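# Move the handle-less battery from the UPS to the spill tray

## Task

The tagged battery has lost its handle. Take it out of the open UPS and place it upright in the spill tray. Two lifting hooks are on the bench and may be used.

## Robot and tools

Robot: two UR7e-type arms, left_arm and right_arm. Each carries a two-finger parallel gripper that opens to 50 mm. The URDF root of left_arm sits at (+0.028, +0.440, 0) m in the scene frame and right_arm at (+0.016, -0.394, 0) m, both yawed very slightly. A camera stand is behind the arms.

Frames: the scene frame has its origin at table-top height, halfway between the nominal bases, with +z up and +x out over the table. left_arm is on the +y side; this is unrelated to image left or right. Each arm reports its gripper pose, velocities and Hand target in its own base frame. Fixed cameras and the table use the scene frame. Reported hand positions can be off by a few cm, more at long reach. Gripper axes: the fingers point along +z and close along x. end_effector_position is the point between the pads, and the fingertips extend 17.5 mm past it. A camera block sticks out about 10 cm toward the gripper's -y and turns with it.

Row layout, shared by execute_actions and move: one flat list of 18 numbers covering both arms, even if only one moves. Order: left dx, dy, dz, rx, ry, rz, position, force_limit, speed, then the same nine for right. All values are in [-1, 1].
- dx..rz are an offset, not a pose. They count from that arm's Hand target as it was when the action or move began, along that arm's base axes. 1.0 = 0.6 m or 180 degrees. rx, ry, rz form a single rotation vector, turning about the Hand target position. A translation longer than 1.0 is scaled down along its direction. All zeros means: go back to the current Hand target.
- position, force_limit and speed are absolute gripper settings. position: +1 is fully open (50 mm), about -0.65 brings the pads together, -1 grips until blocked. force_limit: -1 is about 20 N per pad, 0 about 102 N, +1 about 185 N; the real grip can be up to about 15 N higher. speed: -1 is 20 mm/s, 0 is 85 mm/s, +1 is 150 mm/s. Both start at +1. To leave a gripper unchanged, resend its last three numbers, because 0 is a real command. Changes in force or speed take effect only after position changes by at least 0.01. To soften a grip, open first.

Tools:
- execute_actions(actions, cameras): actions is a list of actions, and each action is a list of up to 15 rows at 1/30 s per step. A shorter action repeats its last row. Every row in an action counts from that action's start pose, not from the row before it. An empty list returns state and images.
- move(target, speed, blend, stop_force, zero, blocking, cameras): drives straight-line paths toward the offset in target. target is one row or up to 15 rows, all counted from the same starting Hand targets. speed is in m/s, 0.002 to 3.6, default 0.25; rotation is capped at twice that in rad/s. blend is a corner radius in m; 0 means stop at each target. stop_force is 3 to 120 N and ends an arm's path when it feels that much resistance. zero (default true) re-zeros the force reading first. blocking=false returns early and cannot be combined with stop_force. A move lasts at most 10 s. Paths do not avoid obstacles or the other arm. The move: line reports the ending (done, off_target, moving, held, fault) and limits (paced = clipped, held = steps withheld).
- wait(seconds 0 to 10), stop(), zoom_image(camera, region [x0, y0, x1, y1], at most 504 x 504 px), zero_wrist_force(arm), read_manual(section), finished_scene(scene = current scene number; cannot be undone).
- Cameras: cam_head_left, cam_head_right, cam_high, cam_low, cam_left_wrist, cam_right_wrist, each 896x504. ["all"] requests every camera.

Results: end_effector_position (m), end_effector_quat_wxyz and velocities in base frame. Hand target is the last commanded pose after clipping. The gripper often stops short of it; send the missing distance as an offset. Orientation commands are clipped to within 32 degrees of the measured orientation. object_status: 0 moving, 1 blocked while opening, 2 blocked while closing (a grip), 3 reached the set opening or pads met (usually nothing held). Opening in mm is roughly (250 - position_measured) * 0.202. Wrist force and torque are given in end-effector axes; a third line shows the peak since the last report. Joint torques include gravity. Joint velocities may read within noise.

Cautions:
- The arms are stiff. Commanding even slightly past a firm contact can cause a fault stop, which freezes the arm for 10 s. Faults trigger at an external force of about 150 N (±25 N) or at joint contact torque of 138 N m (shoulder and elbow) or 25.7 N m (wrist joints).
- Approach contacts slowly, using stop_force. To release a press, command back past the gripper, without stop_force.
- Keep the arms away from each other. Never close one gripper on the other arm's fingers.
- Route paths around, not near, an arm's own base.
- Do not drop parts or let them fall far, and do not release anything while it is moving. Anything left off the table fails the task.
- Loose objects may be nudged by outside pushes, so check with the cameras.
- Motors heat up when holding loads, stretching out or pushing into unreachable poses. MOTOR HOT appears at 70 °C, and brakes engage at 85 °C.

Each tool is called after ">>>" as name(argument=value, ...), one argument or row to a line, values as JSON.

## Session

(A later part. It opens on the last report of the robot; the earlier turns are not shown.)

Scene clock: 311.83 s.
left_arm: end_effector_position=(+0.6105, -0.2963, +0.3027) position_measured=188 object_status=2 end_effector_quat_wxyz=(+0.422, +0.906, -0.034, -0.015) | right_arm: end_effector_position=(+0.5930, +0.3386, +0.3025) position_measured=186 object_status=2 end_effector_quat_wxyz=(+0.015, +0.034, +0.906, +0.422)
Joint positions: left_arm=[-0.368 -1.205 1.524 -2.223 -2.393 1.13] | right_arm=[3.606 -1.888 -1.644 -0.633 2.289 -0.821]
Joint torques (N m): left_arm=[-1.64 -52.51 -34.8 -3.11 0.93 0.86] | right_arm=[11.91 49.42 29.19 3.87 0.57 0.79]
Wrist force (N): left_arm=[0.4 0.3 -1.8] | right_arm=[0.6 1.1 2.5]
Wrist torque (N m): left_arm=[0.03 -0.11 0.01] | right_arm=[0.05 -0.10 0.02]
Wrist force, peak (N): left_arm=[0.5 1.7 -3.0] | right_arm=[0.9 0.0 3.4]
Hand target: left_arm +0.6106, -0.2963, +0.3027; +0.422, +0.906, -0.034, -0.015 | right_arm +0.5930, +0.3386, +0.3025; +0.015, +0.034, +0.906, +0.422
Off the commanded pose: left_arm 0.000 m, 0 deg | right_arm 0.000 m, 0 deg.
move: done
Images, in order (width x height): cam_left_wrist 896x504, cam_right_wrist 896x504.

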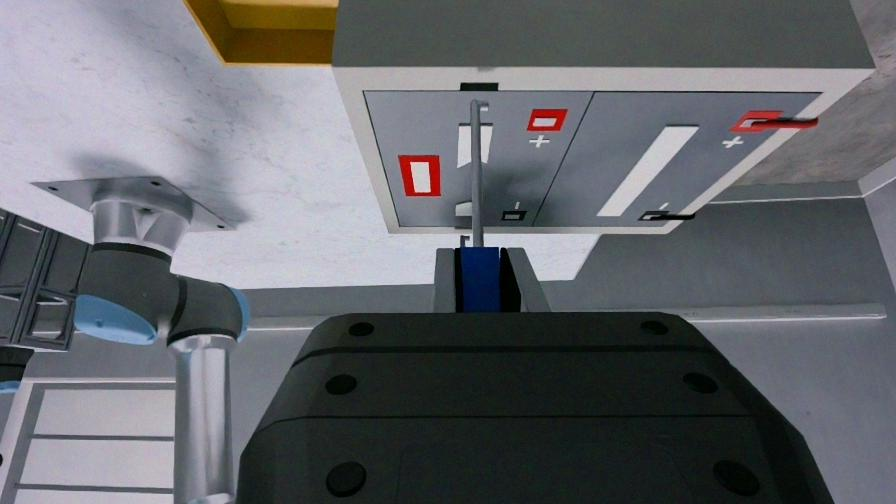

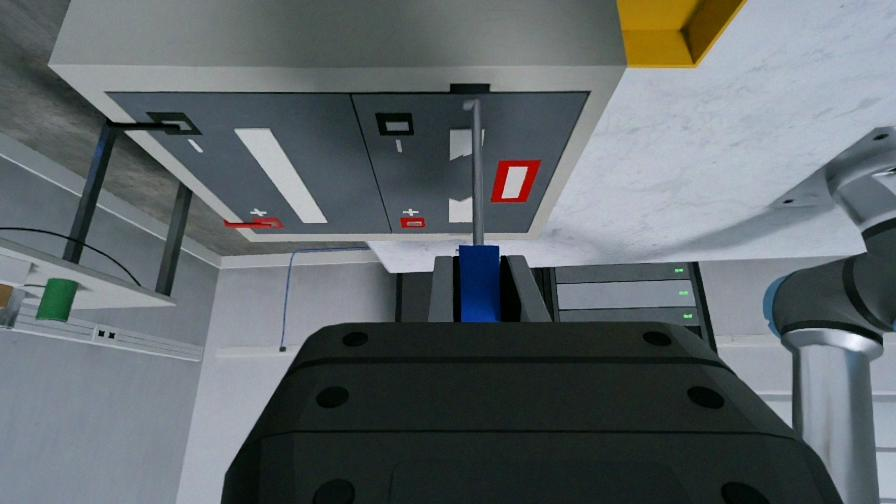

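>>> move(
  target=[0,0.0003,-0.0312,0,0,0,-1,-0.6,0,0.0008,0.0022,-0.0312,0,0,0,-1,-0.6,0],
  speed=0.03,
  stop_force=4,
  cameras=["cam_left_wrist","cam_right_wrist"],
)

>>> zoom_image(
  camera="cam_left_wrist",
  region=[440, 70, 520, 150],
)

>>> zoom_image(
  camera="cam_right_wrist",
  region=[440, 70, 520, 150],
)

Scene clock: 331.70 s.
left_arm: end_effector_position=(+0.6106, -0.2962, +0.2926) position_measured=188 object_status=2 end_effector_quat_wxyz=(+0.422, +0.906, -0.034, -0.015) | right_arm: end_effector_position=(+0.5935, +0.3400, +0.2838) position_measured=186 object_status=2 end_effector_quat_wxyz=(+0.015, +0.034, +0.906, +0.422)
Joint positions: left_arm=[-0.368 -1.198 1.54 -2.247 -2.393 1.13] | right_arm=[3.608 -1.907 -1.669 -0.587 2.288 -0.819]
Joint torques (N m): left_arm=[-2.7 -52.05 -27.09 -5.57 0.15 -0.82] | right_arm=[3.34 49.54 29.59 2.1 0.66 1.38]
Wrist force (N): left_arm=[0.4 0.4 -2.8] | right_arm=[0.6 1.0 2.5]
Wrist torque (N m): left_arm=[-0.04 -0.16 -0.06] | right_arm=[0.04 -0.09 0.03]
Wrist force, peak (N): left_arm=[0.3 18.3 -18.3] | right_arm=[0.9 1.0 2.8]
Hand target: left_arm +0.6106, -0.2962, +0.2926; +0.422, +0.906, -0.034, -0.015 (not the last commanded pose) | right_arm +0.5935, +0.3400, +0.2838; +0.015, +0.034, +0.906, +0.422
Off the commanded pose: left_arm 0.009 m, 0 deg | right_arm 0.000 m, 0 deg.
move: contact (left_arm)
Images, in order (width x height): cam_left_wrist 896x504, cam_right_wrist 896x504.

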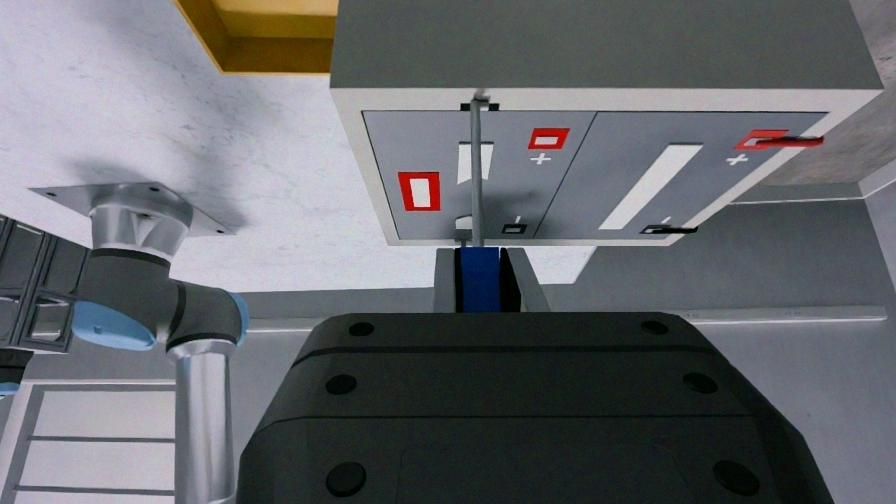

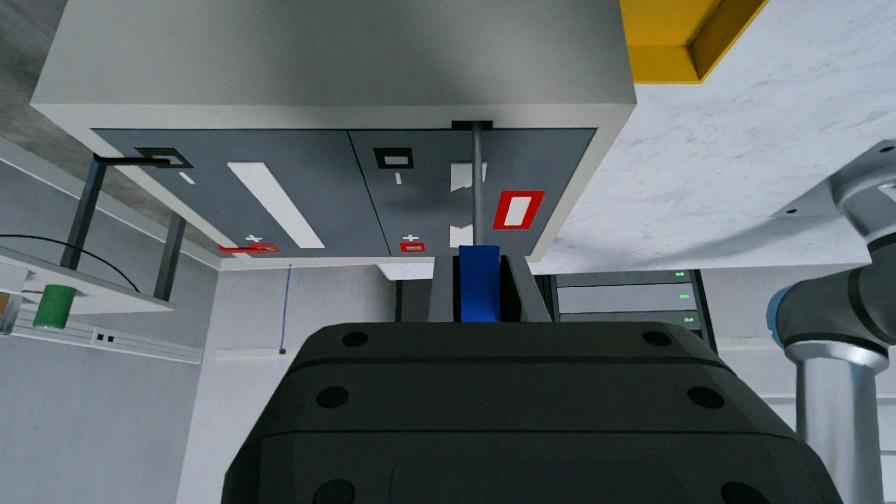

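Scaled by 6.300 from the camera's 896x504 image, which has a finer 1280x720 frame.

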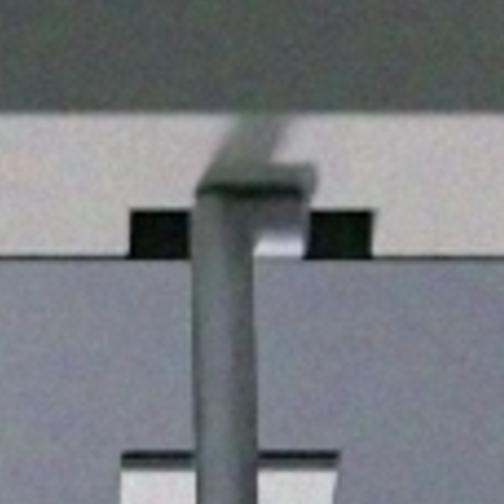

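Scaled by 6.300 from the camera's 896x504 image, which has a finer 1280x720 frame.

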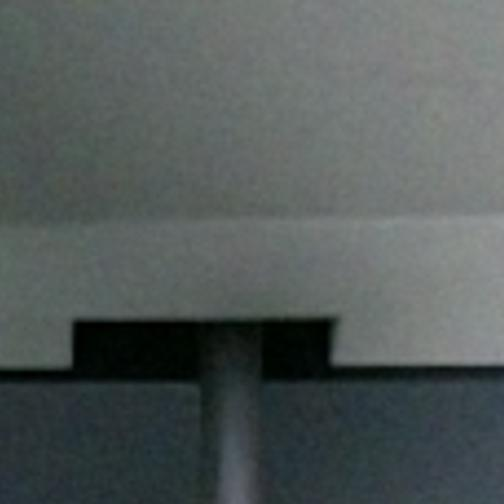

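>>> move(
  target=[-0.0002,-0.0046,0.01,0,0,0,-1,-0.6,0,0,0,0,0,0,0,-1,-0.6,0],
  speed=0.05,
)

>>> move(
  target=[0,0,-0.024,0,0,0,-1,-0.6,0,0,0,0,0,0,0,-1,-0.6,0],
  speed=0.03,
  stop_force=4,
  cameras=["cam_left_wrist"],
)

>>> zoom_image(
  camera="cam_left_wrist",
  region=[440, 70, 520, 150],
)

Scene clock: 344.43 s.
left_arm: end_effector_position=(+0.6104, -0.2990, +0.2987) position_measured=188 object_status=2 end_effector_quat_wxyz=(+0.422, +0.906, -0.034, -0.015) | right_arm: end_effector_position=(+0.5935, +0.3400, +0.2838) position_measured=186 object_status=2 end_effector_quat_wxyz=(+0.015, +0.034, +0.906, +0.422)
Joint positions: left_arm=[-0.373 -1.201 1.53 -2.237 -2.392 1.124] | right_arm=[3.608 -1.907 -1.669 -0.587 2.288 -0.819]
Joint torques (N m): left_arm=[-1.28 -46.26 -22.72 -3.31 0.77 0.33] | right_arm=[-9.23 50.94 29.73 2.13 2.62 -1.78]
Wrist force (N): left_arm=[0.8 -0.1 -2.3] | right_arm=[0.6 1.0 2.6]
Wrist torque (N m): left_arm=[-0.04 -0.17 0.01] | right_arm=[0.03 -0.08 0.03]
Wrist force, peak (N): left_arm=[0.4 0.3 -3.0] | right_arm=[0.6 1.1 2.7]
Hand target: left_arm +0.6104, -0.2990, +0.2986; +0.422, +0.906, -0.034, -0.015 | right_arm +0.5935, +0.3400, +0.2838; +0.015, +0.034, +0.906, +0.422
Off the commanded pose: left_arm 0.000 m, 0 deg | right_arm 0.000 m, 0 deg.
move: done

Scene clock: 345.97 s.
left_arm: end_effector_position=(+0.6104, -0.2990, +0.2842) position_measured=188 object_status=2 end_effector_quat_wxyz=(+0.422, +0.906, -0.034, -0.015) | right_arm: end_effector_position=(+0.5935, +0.3400, +0.2838) position_measured=186 object_status=2 end_effector_quat_wxyz=(+0.015, +0.034, +0.906, +0.422)
Joint positions: left_arm=[-0.372 -1.19 1.553 -2.272 -2.392 1.124] | right_arm=[3.608 -1.907 -1.669 -0.587 2.288 -0.819]
Joint torques (N m): left_arm=[7.77 -53.12 -34.5 -1.22 -2.98 -1.1] | right_arm=[-8.9 49.5 29.62 2.49 2.66 -2.02]
Wrist force (N): left_arm=[0.7 -0.1 -2.2] | right_arm=[0.5 0.9 2.4]
Wrist torque (N m): left_arm=[-0.07 -0.16 -0.03] | right_arm=[0.02 -0.08 0.02]
Wrist force, peak (N): left_arm=[0.8 0.7 -3.0] | right_arm=[0.9 1.1 2.5]
Hand target: left_arm +0.6104, -0.2990, +0.2842; +0.422, +0.906, -0.034, -0.015 | right_arm +0.5935, +0.3400, +0.2838; +0.015, +0.034, +0.906, +0.422
Off the commanded pose: left_arm 0.000 m, 0 deg | right_arm 0.000 m, 0 deg.
move: done
Images, in order (width x height): cam_left_wrist 896x504.

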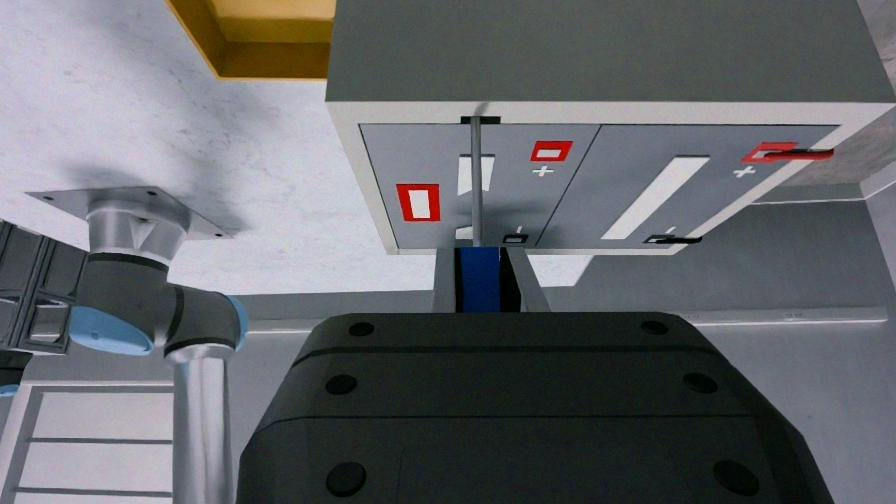

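Scaled by 6.300 from the camera's 896x504 image, which has a finer 1280x720 frame.

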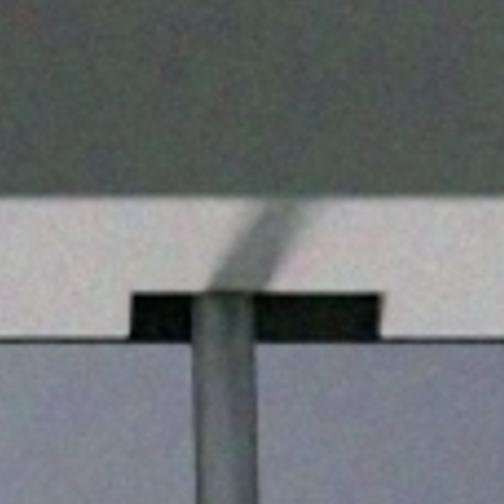

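>>> move(
  target=[0,0,-0.085,0,0,0,-1,-0.6,0,0,0,-0.085,0,0,0,-1,-0.6,0],
  speed=0.04,
  stop_force=5,
  cameras=["cam_left_wrist","cam_right_wrist"],
)

>>> zoom_image(
  camera="cam_left_wrist",
  region=[400, 120, 560, 270],
)

>>> zoom_image(
  camera="cam_right_wrist",
  region=[400, 120, 560, 270],
)

Scene clock: 353.97 s.
left_arm: end_effector_position=(+0.6104, -0.2990, +0.2556) position_measured=188 object_status=2 end_effector_quat_wxyz=(+0.422, +0.906, -0.034, -0.015) | right_arm: end_effector_position=(+0.5935, +0.3399, +0.2593) position_measured=186 object_status=2 end_effector_quat_wxyz=(+0.015, +0.034, +0.906, +0.422)
Joint positions: left_arm=[-0.372 -1.164 1.594 -2.339 -2.392 1.125] | right_arm=[3.608 -1.933 -1.702 -0.528 2.288 -0.819]
Joint torques (N m): left_arm=[0.51 -53.51 -22.31 -5.54 -3.52 -0.84] | right_arm=[0.64 38.68 15.14 5.11 2.43 1.34]
Wrist force (N): left_arm=[1.0 -0.3 -2.6] | right_arm=[1.8 3.8 -0.8]
Wrist torque (N m): left_arm=[-0.13 -0.23 -0.04] | right_arm=[0.03 -0.30 0.01]
Wrist force, peak (N): left_arm=[0.5 23.4 -23.8] | right_arm=[1.9 30.7 -20.9]
Hand target: left_arm +0.6104, -0.2990, +0.2557; +0.422, +0.906, -0.034, -0.015 (not the last commanded pose) | right_arm +0.5935, +0.3400, +0.2593; +0.015, +0.034, +0.906, +0.422 (not the last commanded pose)
Off the commanded pose: left_arm 0.022 m, 0 deg | right_arm 0.026 m, 0 deg.
move: contact (left_arm, right_arm)
Images, in order (width x height): cam_left_wrist 896x504, cam_right_wrist 896x504.

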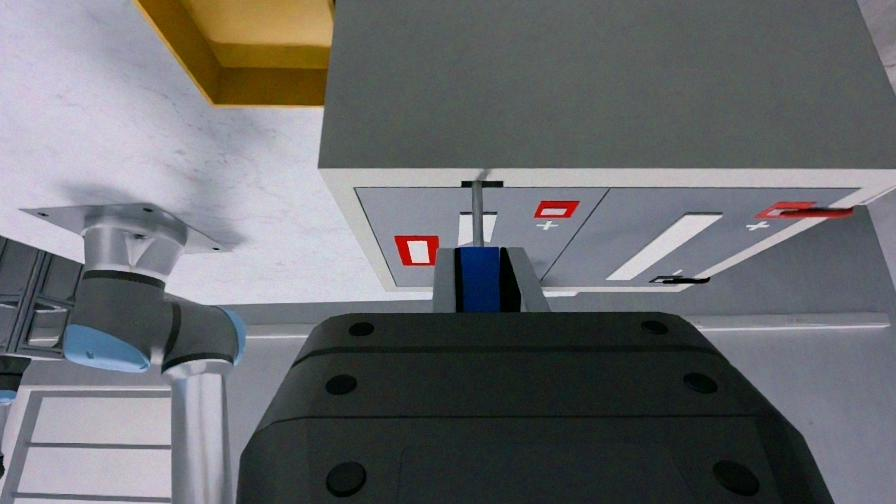

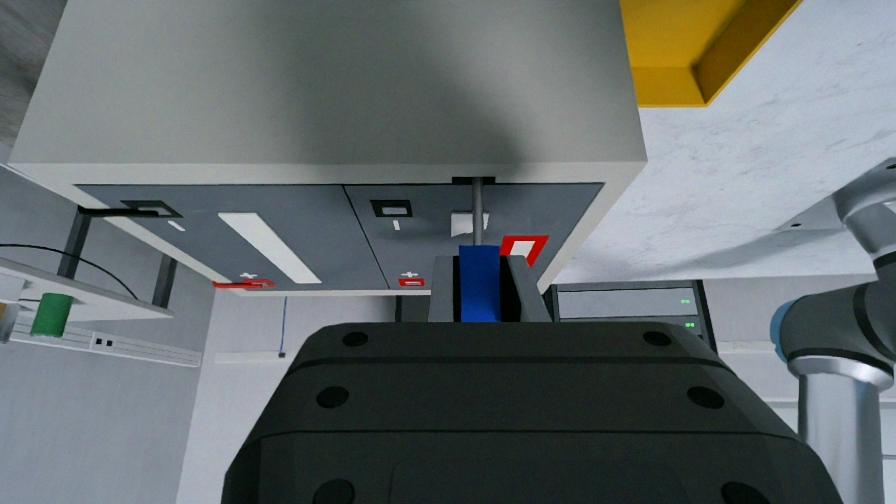

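Scaled by 3.150 from the camera's 896x504 image, which has a finer 1280x720 frame.

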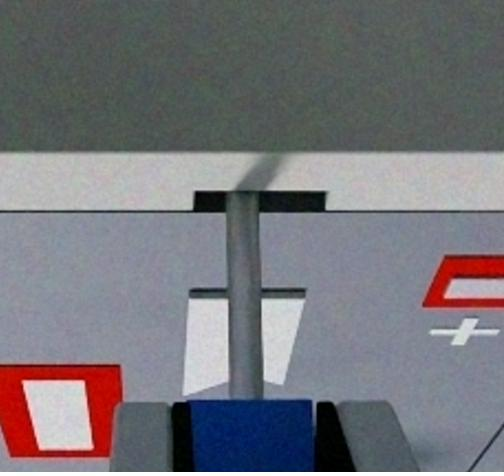

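Scaled by 3.150 from the camera's 896x504 image, which has a finer 1280x720 frame.

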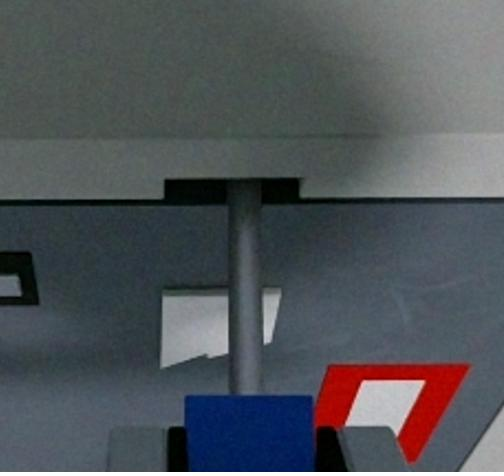

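>>> move(
  target=[
    [0,0,0,0,0,0,0.2,-0.6,-0.5,0,0,0,0,0,0,0.2,-0.6,-0.5],
    [0.011,0.153,0.129,0,0,0,0.2,-0.6,-0.5,-0.012,-0.153,0.129,0,0,0,0.2,-0.6,-0.5],
  ],
  speed=0.2,
  cameras=["cam_left_wrist","cam_right_wrist","cam_head_left"],
)

>>> zoom_image(
  camera="cam_head_left",
  region=[400, 170, 510, 250],
)

Scene clock: 376.17 s.
left_arm: end_effector_position=(+0.6170, -0.2073, +0.3330) position_measured=123 object_status=3 end_effector_quat_wxyz=(+0.422, +0.906, -0.034, -0.015) | right_arm: end_effector_position=(+0.5863, +0.2482, +0.3367) position_measured=123 object_status=3 end_effector_quat_wxyz=(+0.015, +0.034, +0.906, +0.422)
Joint positions: left_arm=[-0.227 -1.245 1.459 -1.966 -2.429 1.335] | right_arm=[3.464 -1.791 -1.649 -0.842 2.356 -0.993]
Joint torques (N m): left_arm=[6.06 -37.42 -30.21 -0.89 1.14 0.9] | right_arm=[-0.69 40.09 21.29 2.18 0.61 0.79]
Wrist force (N): left_arm=[0.9 0.4 -2.7] | right_arm=[2.2 0.9 1.6]
Wrist torque (N m): left_arm=[-0.04 -0.17 -0.02] | right_arm=[-0.06 -0.36 0.01]
Wrist force, peak (N): left_arm=[0.7 0.4 -5.9] | right_arm=[2.2 1.1 4.6]
Hand target: left_arm +0.6170, -0.2072, +0.3331; +0.422, +0.906, -0.034, -0.015 | right_arm +0.5863, +0.2482, +0.3367; +0.015, +0.034, +0.906, +0.422
Off the commanded pose: left_arm 0.000 m, 0 deg | right_arm 0.000 m, 0 deg.
move: done
Images, in order (width x height): cam_head_left 896x504, cam_left_wrist 896x504, cam_right_wrist 896x504.

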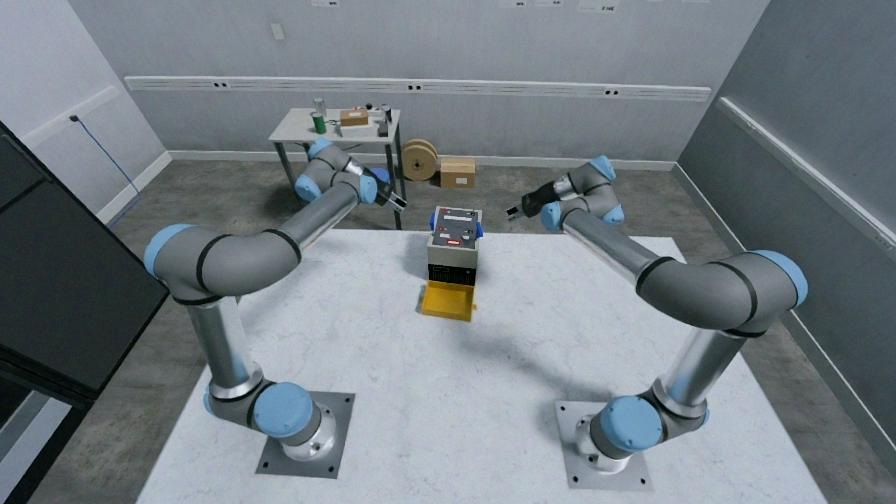

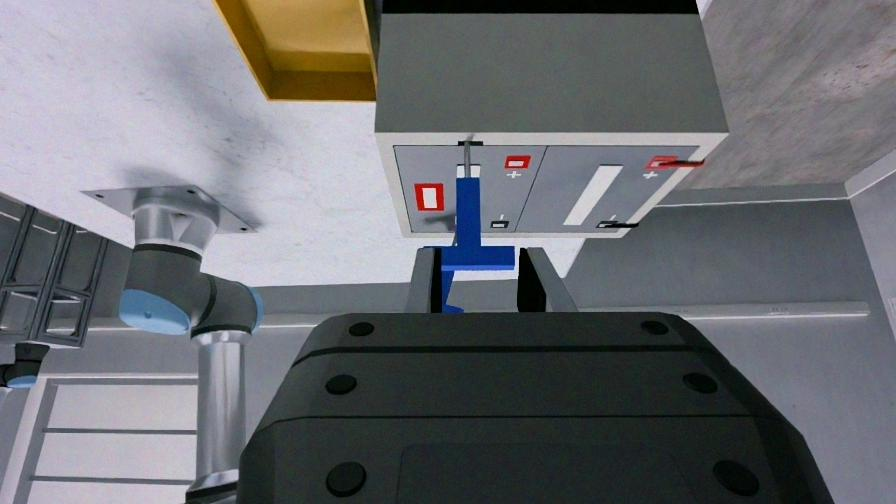

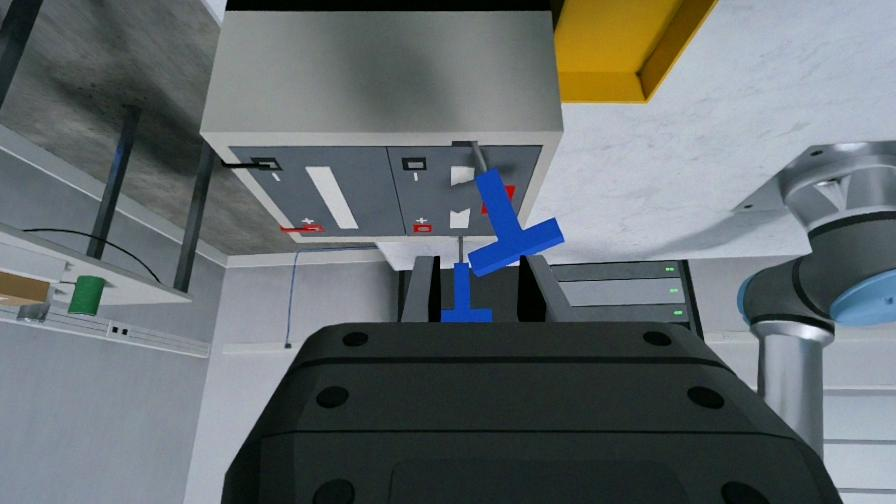

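Scaled by 4.582 from the camera's 896x504 image, which has a finer 1280x720 frame.

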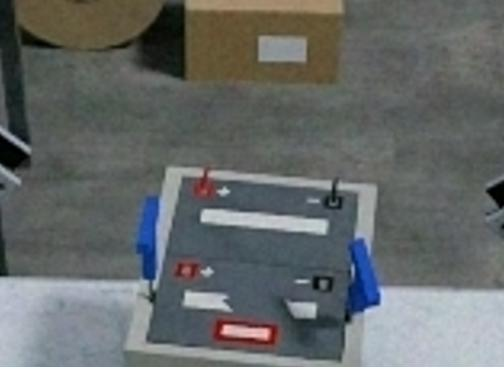

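>>> move(
  target=[
    [0,0,0.1,0.2324,0.2002,0.4651,1,-0.6,0.5,0,0,0.1,-0.1284,0.1494,-0.4857,1,-0.6,0.5],
    [-0.003,-0.182,0.045,0.2324,0.2002,0.4651,1,-0.6,0.5,-0.077,0.181,0.024,-0.1284,0.1494,-0.4857,1,-0.6,0.5],
  ],
  speed=0.6,
  blend=0.02,
  cameras=["cam_left_wrist","cam_right_wrist"],
)

Scene clock: 431.73 s.
left_arm: end_effector_position=(+0.6152, -0.3162, +0.3601) position_measured=3 object_status=3 end_effector_quat_wxyz=(+0.000, +0.733, +0.680, +0.000) | right_arm: end_effector_position=(+0.5402, +0.3567, +0.3512) position_measured=3 object_status=3 end_effector_quat_wxyz=(+0.114, +0.724, +0.672, +0.107)
Joint positions: left_arm=[-0.669 -1.094 0.89 -1.367 -1.57 -0.594] | right_arm=[4.038 -1.76 -1.382 -1.387 1.314 0.948]
Joint torques (N m): left_arm=[-9.9 -41.96 -28.37 -5.18 2.85 -1.42] | right_arm=[10.21 36.07 17.75 2.17 0.74 1.85]
Wrist force (N): left_arm=[0.6 -0.5 -0.9] | right_arm=[2.3 2.1 1.3]
Wrist torque (N m): left_arm=[-0.10 -0.11 -0.09] | right_arm=[0.11 -0.33 0.03]
Wrist force, peak (N): left_arm=[3.8 0.0 -2.6] | right_arm=[6.1 -1.3 2.3]
Hand target: left_arm +0.6152, -0.3164, +0.3601; +0.000, +0.733, +0.680, +0.000 | right_arm +0.5401, +0.3568, +0.3511; +0.114, +0.724, +0.672, +0.107
Off the commanded pose: left_arm 0.000 m, 0 deg | right_arm 0.000 m, 0 deg.
move: done
Images, in order (width x height): cam_left_wrist 896x504, cam_right_wrist 896x504.

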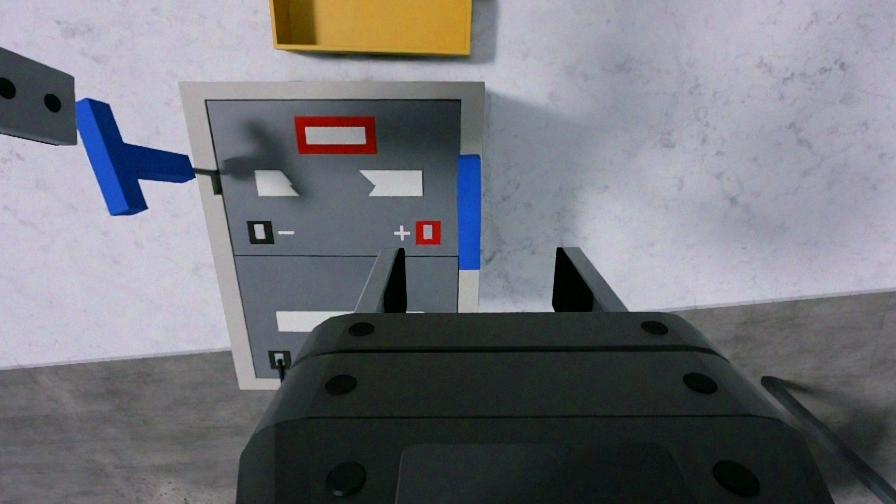

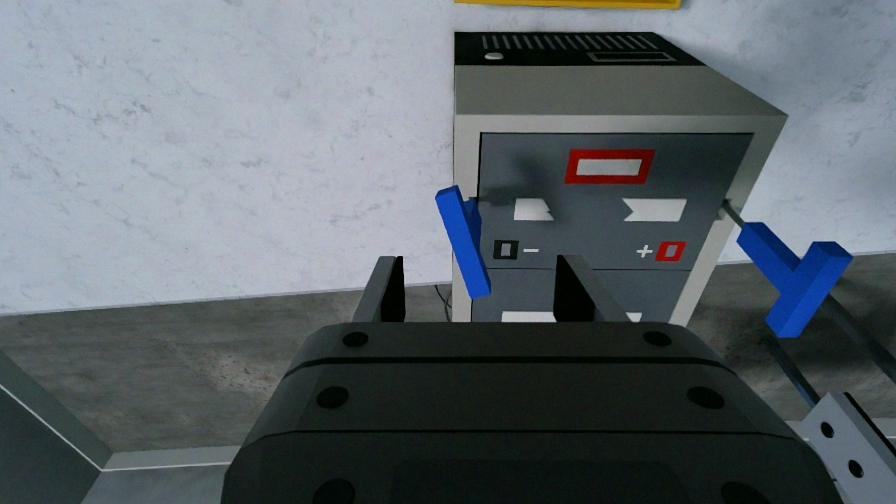

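>>> move(
  target=[
    [-0.0133,0,0,0,0,0,1,-0.6,0.5,0,-0.003,0,-0.0274,0.0021,0.0845,1,-0.6,0.5],
    [-0.0133,0.0,-0.157,0,0,0,1,-0.6,0.5,0.0493,-0.0065,-0.1363,-0.0274,0.0021,0.0845,1,-0.6,0.5],
  ],
  speed=0.1,
  stop_force=5,
  cameras=["cam_left_wrist","cam_right_wrist"],
)

Scene clock: 456.67 s.
left_arm: end_effector_position=(+0.6072, -0.3164, +0.2658) position_measured=3 object_status=3 end_effector_quat_wxyz=(+0.000, +0.733, +0.680, +0.000) | right_arm: end_effector_position=(+0.5697, +0.3529, +0.2693) position_measured=3 object_status=3 end_effector_quat_wxyz=(+0.128, +0.624, +0.766, +0.090)
Joint positions: left_arm=[-0.676 -1.132 1.189 -1.627 -1.57 -0.602] | right_arm=[3.995 -1.832 -1.506 -1.181 1.323 0.625]
Joint torques (N m): left_arm=[7.49 -54.65 -20.63 -5.05 -1.23 -0.79] | right_arm=[12.29 47.46 23.8 5.68 -2.16 2.5]
Wrist force (N): left_arm=[0.6 -0.8 -1.2] | right_arm=[2.3 1.8 1.3]
Wrist torque (N m): left_arm=[-0.14 -0.10 -0.01] | right_arm=[0.09 -0.32 0.02]
Wrist force, peak (N): left_arm=[0.5 -0.8 -2.9] | right_arm=[2.1 1.7 2.7]
Hand target: left_arm +0.6072, -0.3164, +0.2659; +0.000, +0.733, +0.680, +0.000 | right_arm +0.5697, +0.3529, +0.2693; +0.128, +0.624, +0.766, +0.090
Off the commanded pose: left_arm 0.000 m, 0 deg | right_arm 0.000 m, 0 deg.
move: done
Images, in order (width x height): cam_left_wrist 896x504, cam_right_wrist 896x504.

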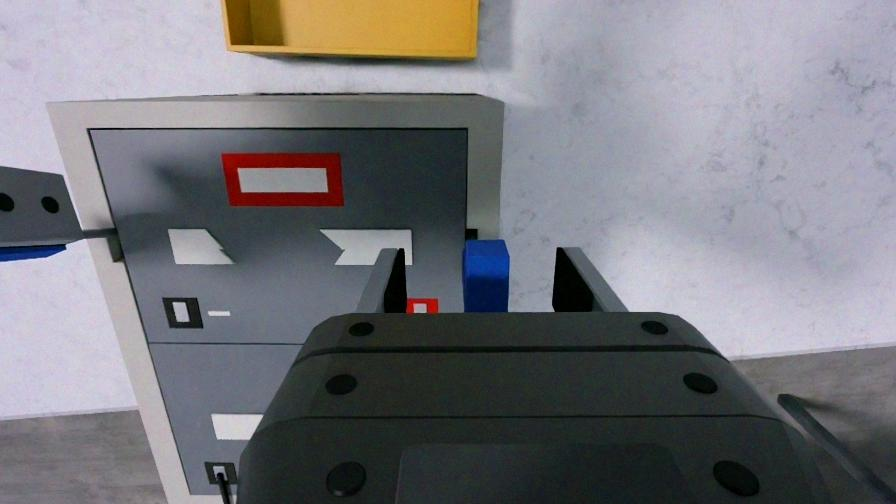

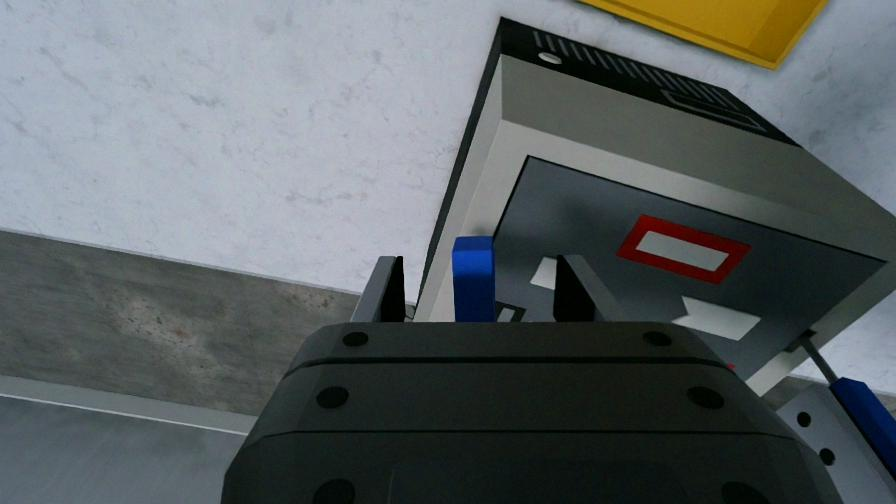

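>>> execute_actions(
  actions=[
    [[0,0,0,0,0,0,-1,0.3,-0.9,0,0,0,0,0,0,-1,0.3,-0.9]],
    [[0,0,0,0,0,0,-1,0.3,-0.9,0,0,0,0,0,0,-1,0.3,-0.9]],
    [[0,0,0,0,0,0,-1,0.3,-0.9,0,0,0,0,0,0,-1,0.3,-0.9]],
    [[0,0,0,0,0,0,-1,0.3,-0.9,0,0,0,0,0,0,-1,0.3,-0.9]],
  ],
  cameras=["cam_left_wrist","cam_right_wrist"],
)

Scene clock: 464.73 s.
left_arm: end_effector_position=(+0.6072, -0.3164, +0.2659) position_measured=204 object_status=2 end_effector_quat_wxyz=(+0.000, +0.733, +0.680, +0.000) | right_arm: end_effector_position=(+0.5696, +0.3529, +0.2693) position_measured=199 object_status=2 end_effector_quat_wxyz=(+0.128, +0.624, +0.766, +0.090)
Joint positions: left_arm=[-0.676 -1.132 1.189 -1.627 -1.57 -0.602] | right_arm=[3.995 -1.832 -1.506 -1.181 1.323 0.625]
Joint torques (N m): left_arm=[7.45 -55.53 -21.23 1.12 2.67 -1.1] | right_arm=[-25.39 44.88 19.24 -4.54 -8.19 2.34]
Wrist force (N): left_arm=[-9.0 0.0 1.0] | right_arm=[27.0 12.5 11.6]
Wrist torque (N m): left_arm=[-0.12 -0.64 0.02] | right_arm=[0.11 2.69 -0.16]
Wrist force, peak (N): left_arm=[-9.0 0.0 1.0] | right_arm=[27.0 12.5 11.6]
Hand target: left_arm +0.6072, -0.3164, +0.2659; +0.000, +0.733, +0.680, +0.000 | right_arm +0.5697, +0.3529, +0.2693; +0.128, +0.624, +0.766, +0.090
Off the commanded pose: left_arm 0.000 m, 0 deg | right_arm 0.000 m, 0 deg.
Step readings (end_effector_position of left_arm | right_arm):
0: (+0.6072, -0.3164, +0.2659) | (+0.5697, +0.3529, +0.2693)
1: (+0.6072, -0.3164, +0.2659) | (+0.5697, +0.3529, +0.2693)
2: (+0.6072, -0.3164, +0.2659) | (+0.5697, +0.3529, +0.2693)
4: (+0.6072, -0.3164, +0.2659) | (+0.5697, +0.3529, +0.2693)
8: (+0.6072, -0.3164, +0.2659) | (+0.5697, +0.3529, +0.2693)
15: (+0.6072, -0.3164, +0.2659) | (+0.5697, +0.3529, +0.2693)
16: (+0.6072, -0.3164, +0.2659) | (+0.5697, +0.3529, +0.2693)
17: (+0.6072, -0.3164, +0.2659) | (+0.5697, +0.3529, +0.2693)
19: (+0.6072, -0.3164, +0.2659) | (+0.5697, +0.3529, +0.2693)
23: (+0.6072, -0.3164, +0.2659) | (+0.5697, +0.3529, +0.2693)
30: (+0.6072, -0.3164, +0.2659) | (+0.5697, +0.3529, +0.2693)
31: (+0.6072, -0.3164, +0.2659) | (+0.5697, +0.3529, +0.2693)
32: (+0.6072, -0.3164, +0.2659) | (+0.5697, +0.3529, +0.2693)
34: (+0.6072, -0.3164, +0.2659) | (+0.5697, +0.3529, +0.2693)
38: (+0.6072, -0.3164, +0.2659) | (+0.5697, +0.3529, +0.2693)
45: (+0.6072, -0.3164, +0.2659) | (+0.5697, +0.3530, +0.2694)
46: (+0.6073, -0.3164, +0.2659) | (+0.5696, +0.3531, +0.2694)
47: (+0.6073, -0.3164, +0.2659) | (+0.5696, +0.3531, +0.2694)
49: (+0.6073, -0.3164, +0.2659) | (+0.5696, +0.3531, +0.2694)
53: (+0.6073, -0.3164, +0.2659) | (+0.5696, +0.3530, +0.2693)
60: (+0.6073, -0.3164, +0.2659) | (+0.5696, +0.3530, +0.2693)
Images, in order (width x height): cam_left_wrist 896x504, cam_right_wrist 896x504.

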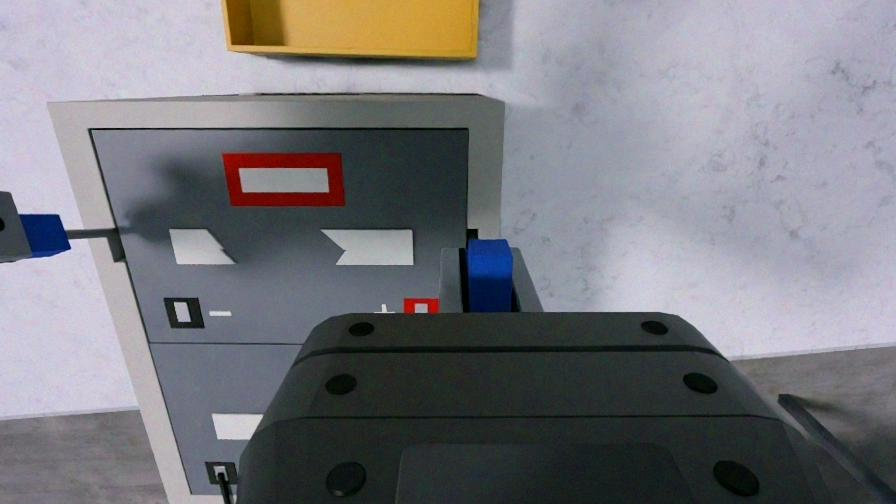

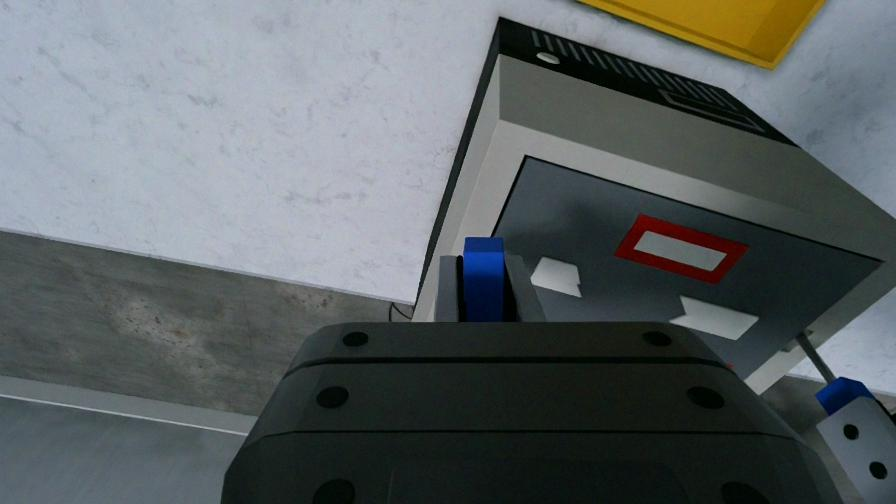

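>>> execute_actions(
  actions=[
    [[0,-0.0005,0,0,0,0,-1,0.3,-0.9,0,0.002,0,0,0,0,-1,0.3,-0.9]],
    [[0,-0.0005,0,0,0,0,-1,0.3,-0.9,0,0.002,0,0,0,0,-1,0.3,-0.9]],
  ],
)

>>> execute_actions(
  actions=[
    [[0,0,0,0,0,0,-1,0.3,-0.9,0,0.0025,0,0,0,0,-1,0.3,-0.9]],
  ],
)

Scene clock: 473.80 s.
left_arm: end_effector_position=(+0.6073, -0.3170, +0.2658) position_measured=204 object_status=2 end_effector_quat_wxyz=(+0.000, +0.733, +0.680, +0.000) | right_arm: end_effector_position=(+0.5697, +0.3553, +0.2693) position_measured=199 object_status=2 end_effector_quat_wxyz=(+0.128, +0.624, +0.766, +0.090)
Joint positions: left_arm=[-0.677 -1.131 1.188 -1.626 -1.57 -0.602] | right_arm=[3.997 -1.835 -1.501 -1.183 1.322 0.628]
Joint torques (N m): left_arm=[-5.35 -44.49 -27.32 -0.63 2.42 -0.47] | right_arm=[-4.49 35.61 14.82 2.84 -1.05 0.64]
Wrist force (N): left_arm=[0.5 -0.5 -0.5] | right_arm=[5.6 6.0 -0.1]
Wrist torque (N m): left_arm=[-0.10 -0.10 -0.01] | right_arm=[0.28 1.62 -0.36]
Wrist force, peak (N): left_arm=[-9.3 -0.2 0.7] | right_arm=[28.2 12.1 10.8]
Hand target: left_arm +0.6072, -0.3170, +0.2659; +0.000, +0.733, +0.680, +0.000 | right_arm +0.5697, +0.3553, +0.2693; +0.128, +0.624, +0.766, +0.090
Off the commanded pose: left_arm 0.000 m, 0 deg | right_arm 0.000 m, 0 deg.
Step readings (end_effector_position of left_arm | right_arm):
0: (+0.6072, -0.3164, +0.2658) | (+0.5697, +0.3529, +0.2693)
1: (+0.6072, -0.3164, +0.2658) | (+0.5697, +0.3529, +0.2693)
2: (+0.6072, -0.3164, +0.2659) | (+0.5697, +0.3530, +0.2693)
4: (+0.6072, -0.3165, +0.2659) | (+0.5698, +0.3537, +0.2693)
8: (+0.6072, -0.3166, +0.2659) | (+0.5697, +0.3540, +0.2693)
15: (+0.6072, -0.3166, +0.2659) | (+0.5697, +0.3540, +0.2693)
16: (+0.6072, -0.3167, +0.2659) | (+0.5697, +0.3540, +0.2693)
17: (+0.6072, -0.3167, +0.2659) | (+0.5697, +0.3543, +0.2693)
19: (+0.6073, -0.3169, +0.2659) | (+0.5696, +0.3551, +0.2694)
23: (+0.6073, -0.3170, +0.2659) | (+0.5697, +0.3553, +0.2694)
30: (+0.6073, -0.3170, +0.2658) | (+0.5697, +0.3553, +0.2693)

Scene clock: 474.50 s.
left_arm: end_effector_position=(+0.6072, -0.3170, +0.2658) position_measured=204 object_status=2 end_effector_quat_wxyz=(+0.000, +0.733, +0.680, +0.000) | right_arm: end_effector_position=(+0.5697, +0.3567, +0.2693) position_measured=199 object_status=2 end_effector_quat_wxyz=(+0.128, +0.624, +0.766, +0.090)
Joint positions: left_arm=[-0.677 -1.131 1.188 -1.626 -1.57 -0.602] | right_arm=[3.999 -1.837 -1.499 -1.184 1.322 0.63]
Joint torques (N m): left_arm=[-3.09 -52.1 -22.16 -0.64 2.22 0.53] | right_arm=[19 35.81 14.67 7.55 2.47 -1.41]
Wrist force (N): left_arm=[0.4 -0.5 -0.6] | right_arm=[-16.8 -4.7 -15.2]
Wrist torque (N m): left_arm=[-0.10 -0.08 -0.01] | right_arm=[0.37 1.15 -0.68]
Wrist force, peak (N): left_arm=[0.6 -0.4 -0.6] | right_arm=[-16.8 -4.7 -15.2]
Hand target: left_arm +0.6072, -0.3170, +0.2659; +0.000, +0.733, +0.680, +0.000 | right_arm +0.5697, +0.3568, +0.2693; +0.128, +0.624, +0.766, +0.090
Off the commanded pose: left_arm 0.000 m, 0 deg | right_arm 0.000 m, 0 deg.
Step readings (end_effector_position of left_arm | right_arm):
0: (+0.6073, -0.3170, +0.2658) | (+0.5697, +0.3553, +0.2693)
1: (+0.6073, -0.3170, +0.2658) | (+0.5697, +0.3553, +0.2693)
2: (+0.6073, -0.3170, +0.2658) | (+0.5697, +0.3556, +0.2693)
4: (+0.6073, -0.3170, +0.2658) | (+0.5697, +0.3565, +0.2693)
8: (+0.6073, -0.3170, +0.2658) | (+0.5697, +0.3567, +0.2693)
15: (+0.6072, -0.3170, +0.2658) | (+0.5697, +0.3567, +0.2693)

>>> move(
  target=[
    [0,0,0,0,0,0,-1,0.3,-0.9,0,-0.0015,0.004,0,0,0,-1,0.3,-0.9],
    [0,0,0.002,0,0,0,-1,0.3,-0.9,0.0427,-0.0047,0.0095,0.0071,0.0997,0,-1,0.3,-0.9],
  ],
  speed=0.1,
  cameras=["cam_left_wrist","cam_right_wrist","cam_high"],
)

Scene clock: 491.47 s.
left_arm: end_effector_position=(+0.6072, -0.3170, +0.2667) position_measured=204 object_status=2 end_effector_quat_wxyz=(+0.000, +0.733, +0.680, +0.000) | right_arm: end_effector_position=(+0.5867, +0.3545, +0.2738) position_measured=204 object_status=2 end_effector_quat_wxyz=(+0.043, +0.631, +0.774, +0.031)
Joint positions: left_arm=[-0.677 -1.132 1.186 -1.624 -1.57 -0.602] | right_arm=[3.911 -1.955 -1.268 -1.418 1.493 0.563]
Joint torques (N m): left_arm=[7.28 -55.52 -34.14 -0.88 1.65 0.76] | right_arm=[-13.37 52.38 10.72 -1.22 -8.03 -0.41]
Wrist force (N): left_arm=[0.4 -0.4 -0.7] | right_arm=[28.0 9.0 -1.5]
Wrist torque (N m): left_arm=[-0.08 -0.08 -0.01] | right_arm=[-0.09 1.54 0.06]
Wrist force, peak (N): left_arm=[0.6 -0.5 -0.8] | right_arm=[6.0 12.9 67.3]
Hand target: left_arm +0.6072, -0.3170, +0.2667; +0.000, +0.733, +0.680, +0.000 | right_arm +0.5866, +0.3545, +0.2739; +0.043, +0.631, +0.774, +0.031 (not the last commanded pose)
Off the commanded pose: left_arm 0.000 m, 0 deg | right_arm 0.009 m, 6 deg.
move: held (right_arm; a check stopped the path); path passed 1 of 2 targets; limits=held
pose unreachable (right arm): on one or more control steps of this call, first in action 0 (counted from 0), this arm could not follow its commanded pose, so it was not sent that pose on those steps. It may still have moved: this result reports where it is.
cause: moving toward the commanded pose would bring a part of the arm too close to another arm (a part of this arm just beyond joint 3 (elbow) and a part of the left arm just beyond its joint 3 (elbow), along the way the arms are being sent, or toward where that arm still pushes).
Images, in order (width x height): cam_high 896x504, cam_left_wrist 896x504, cam_right_wrist 896x504.

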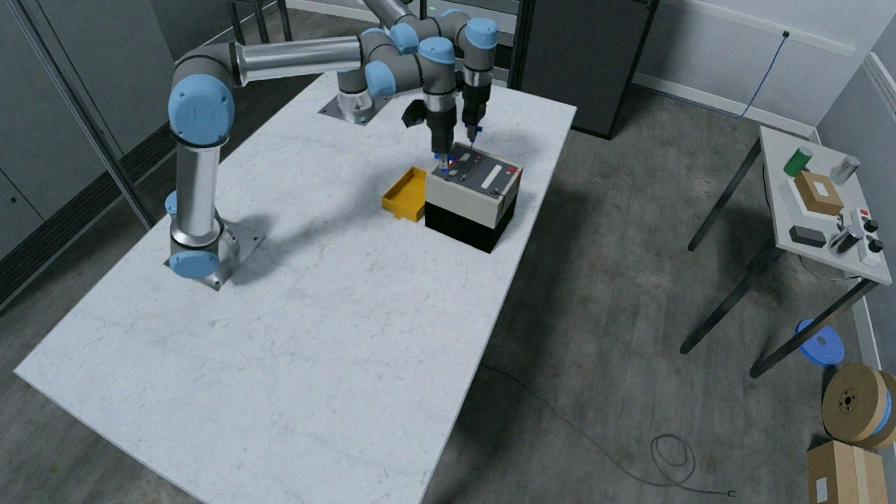

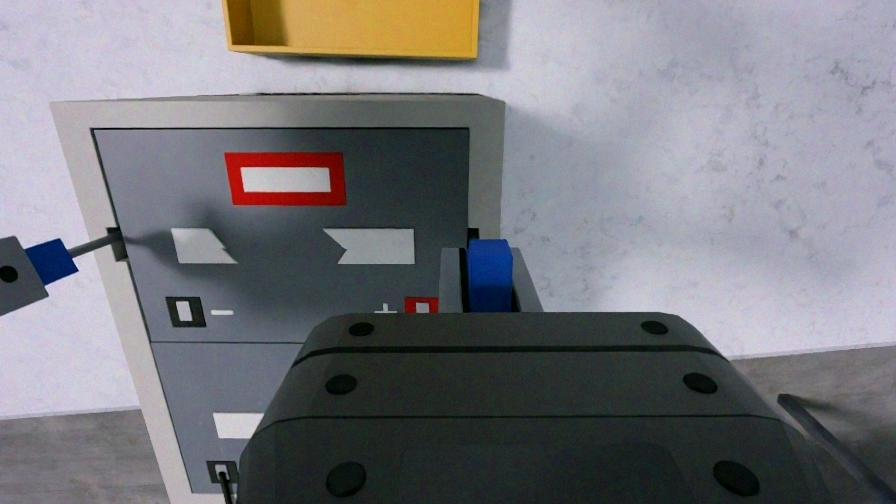

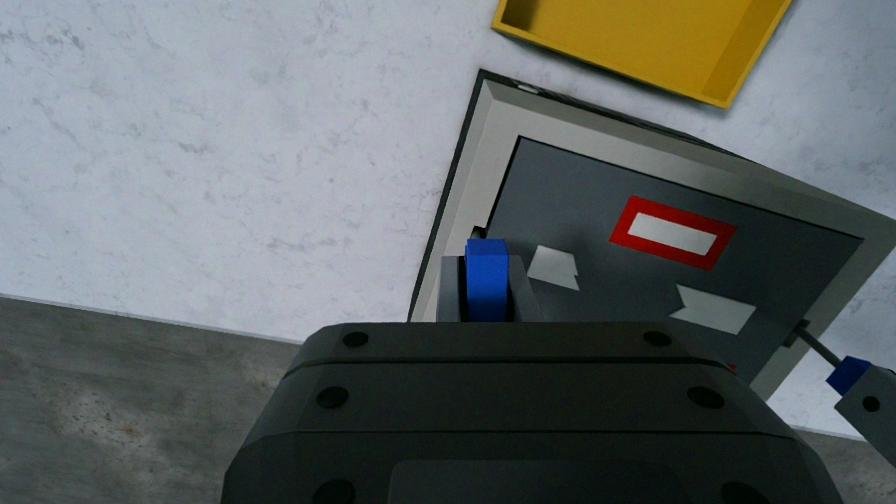

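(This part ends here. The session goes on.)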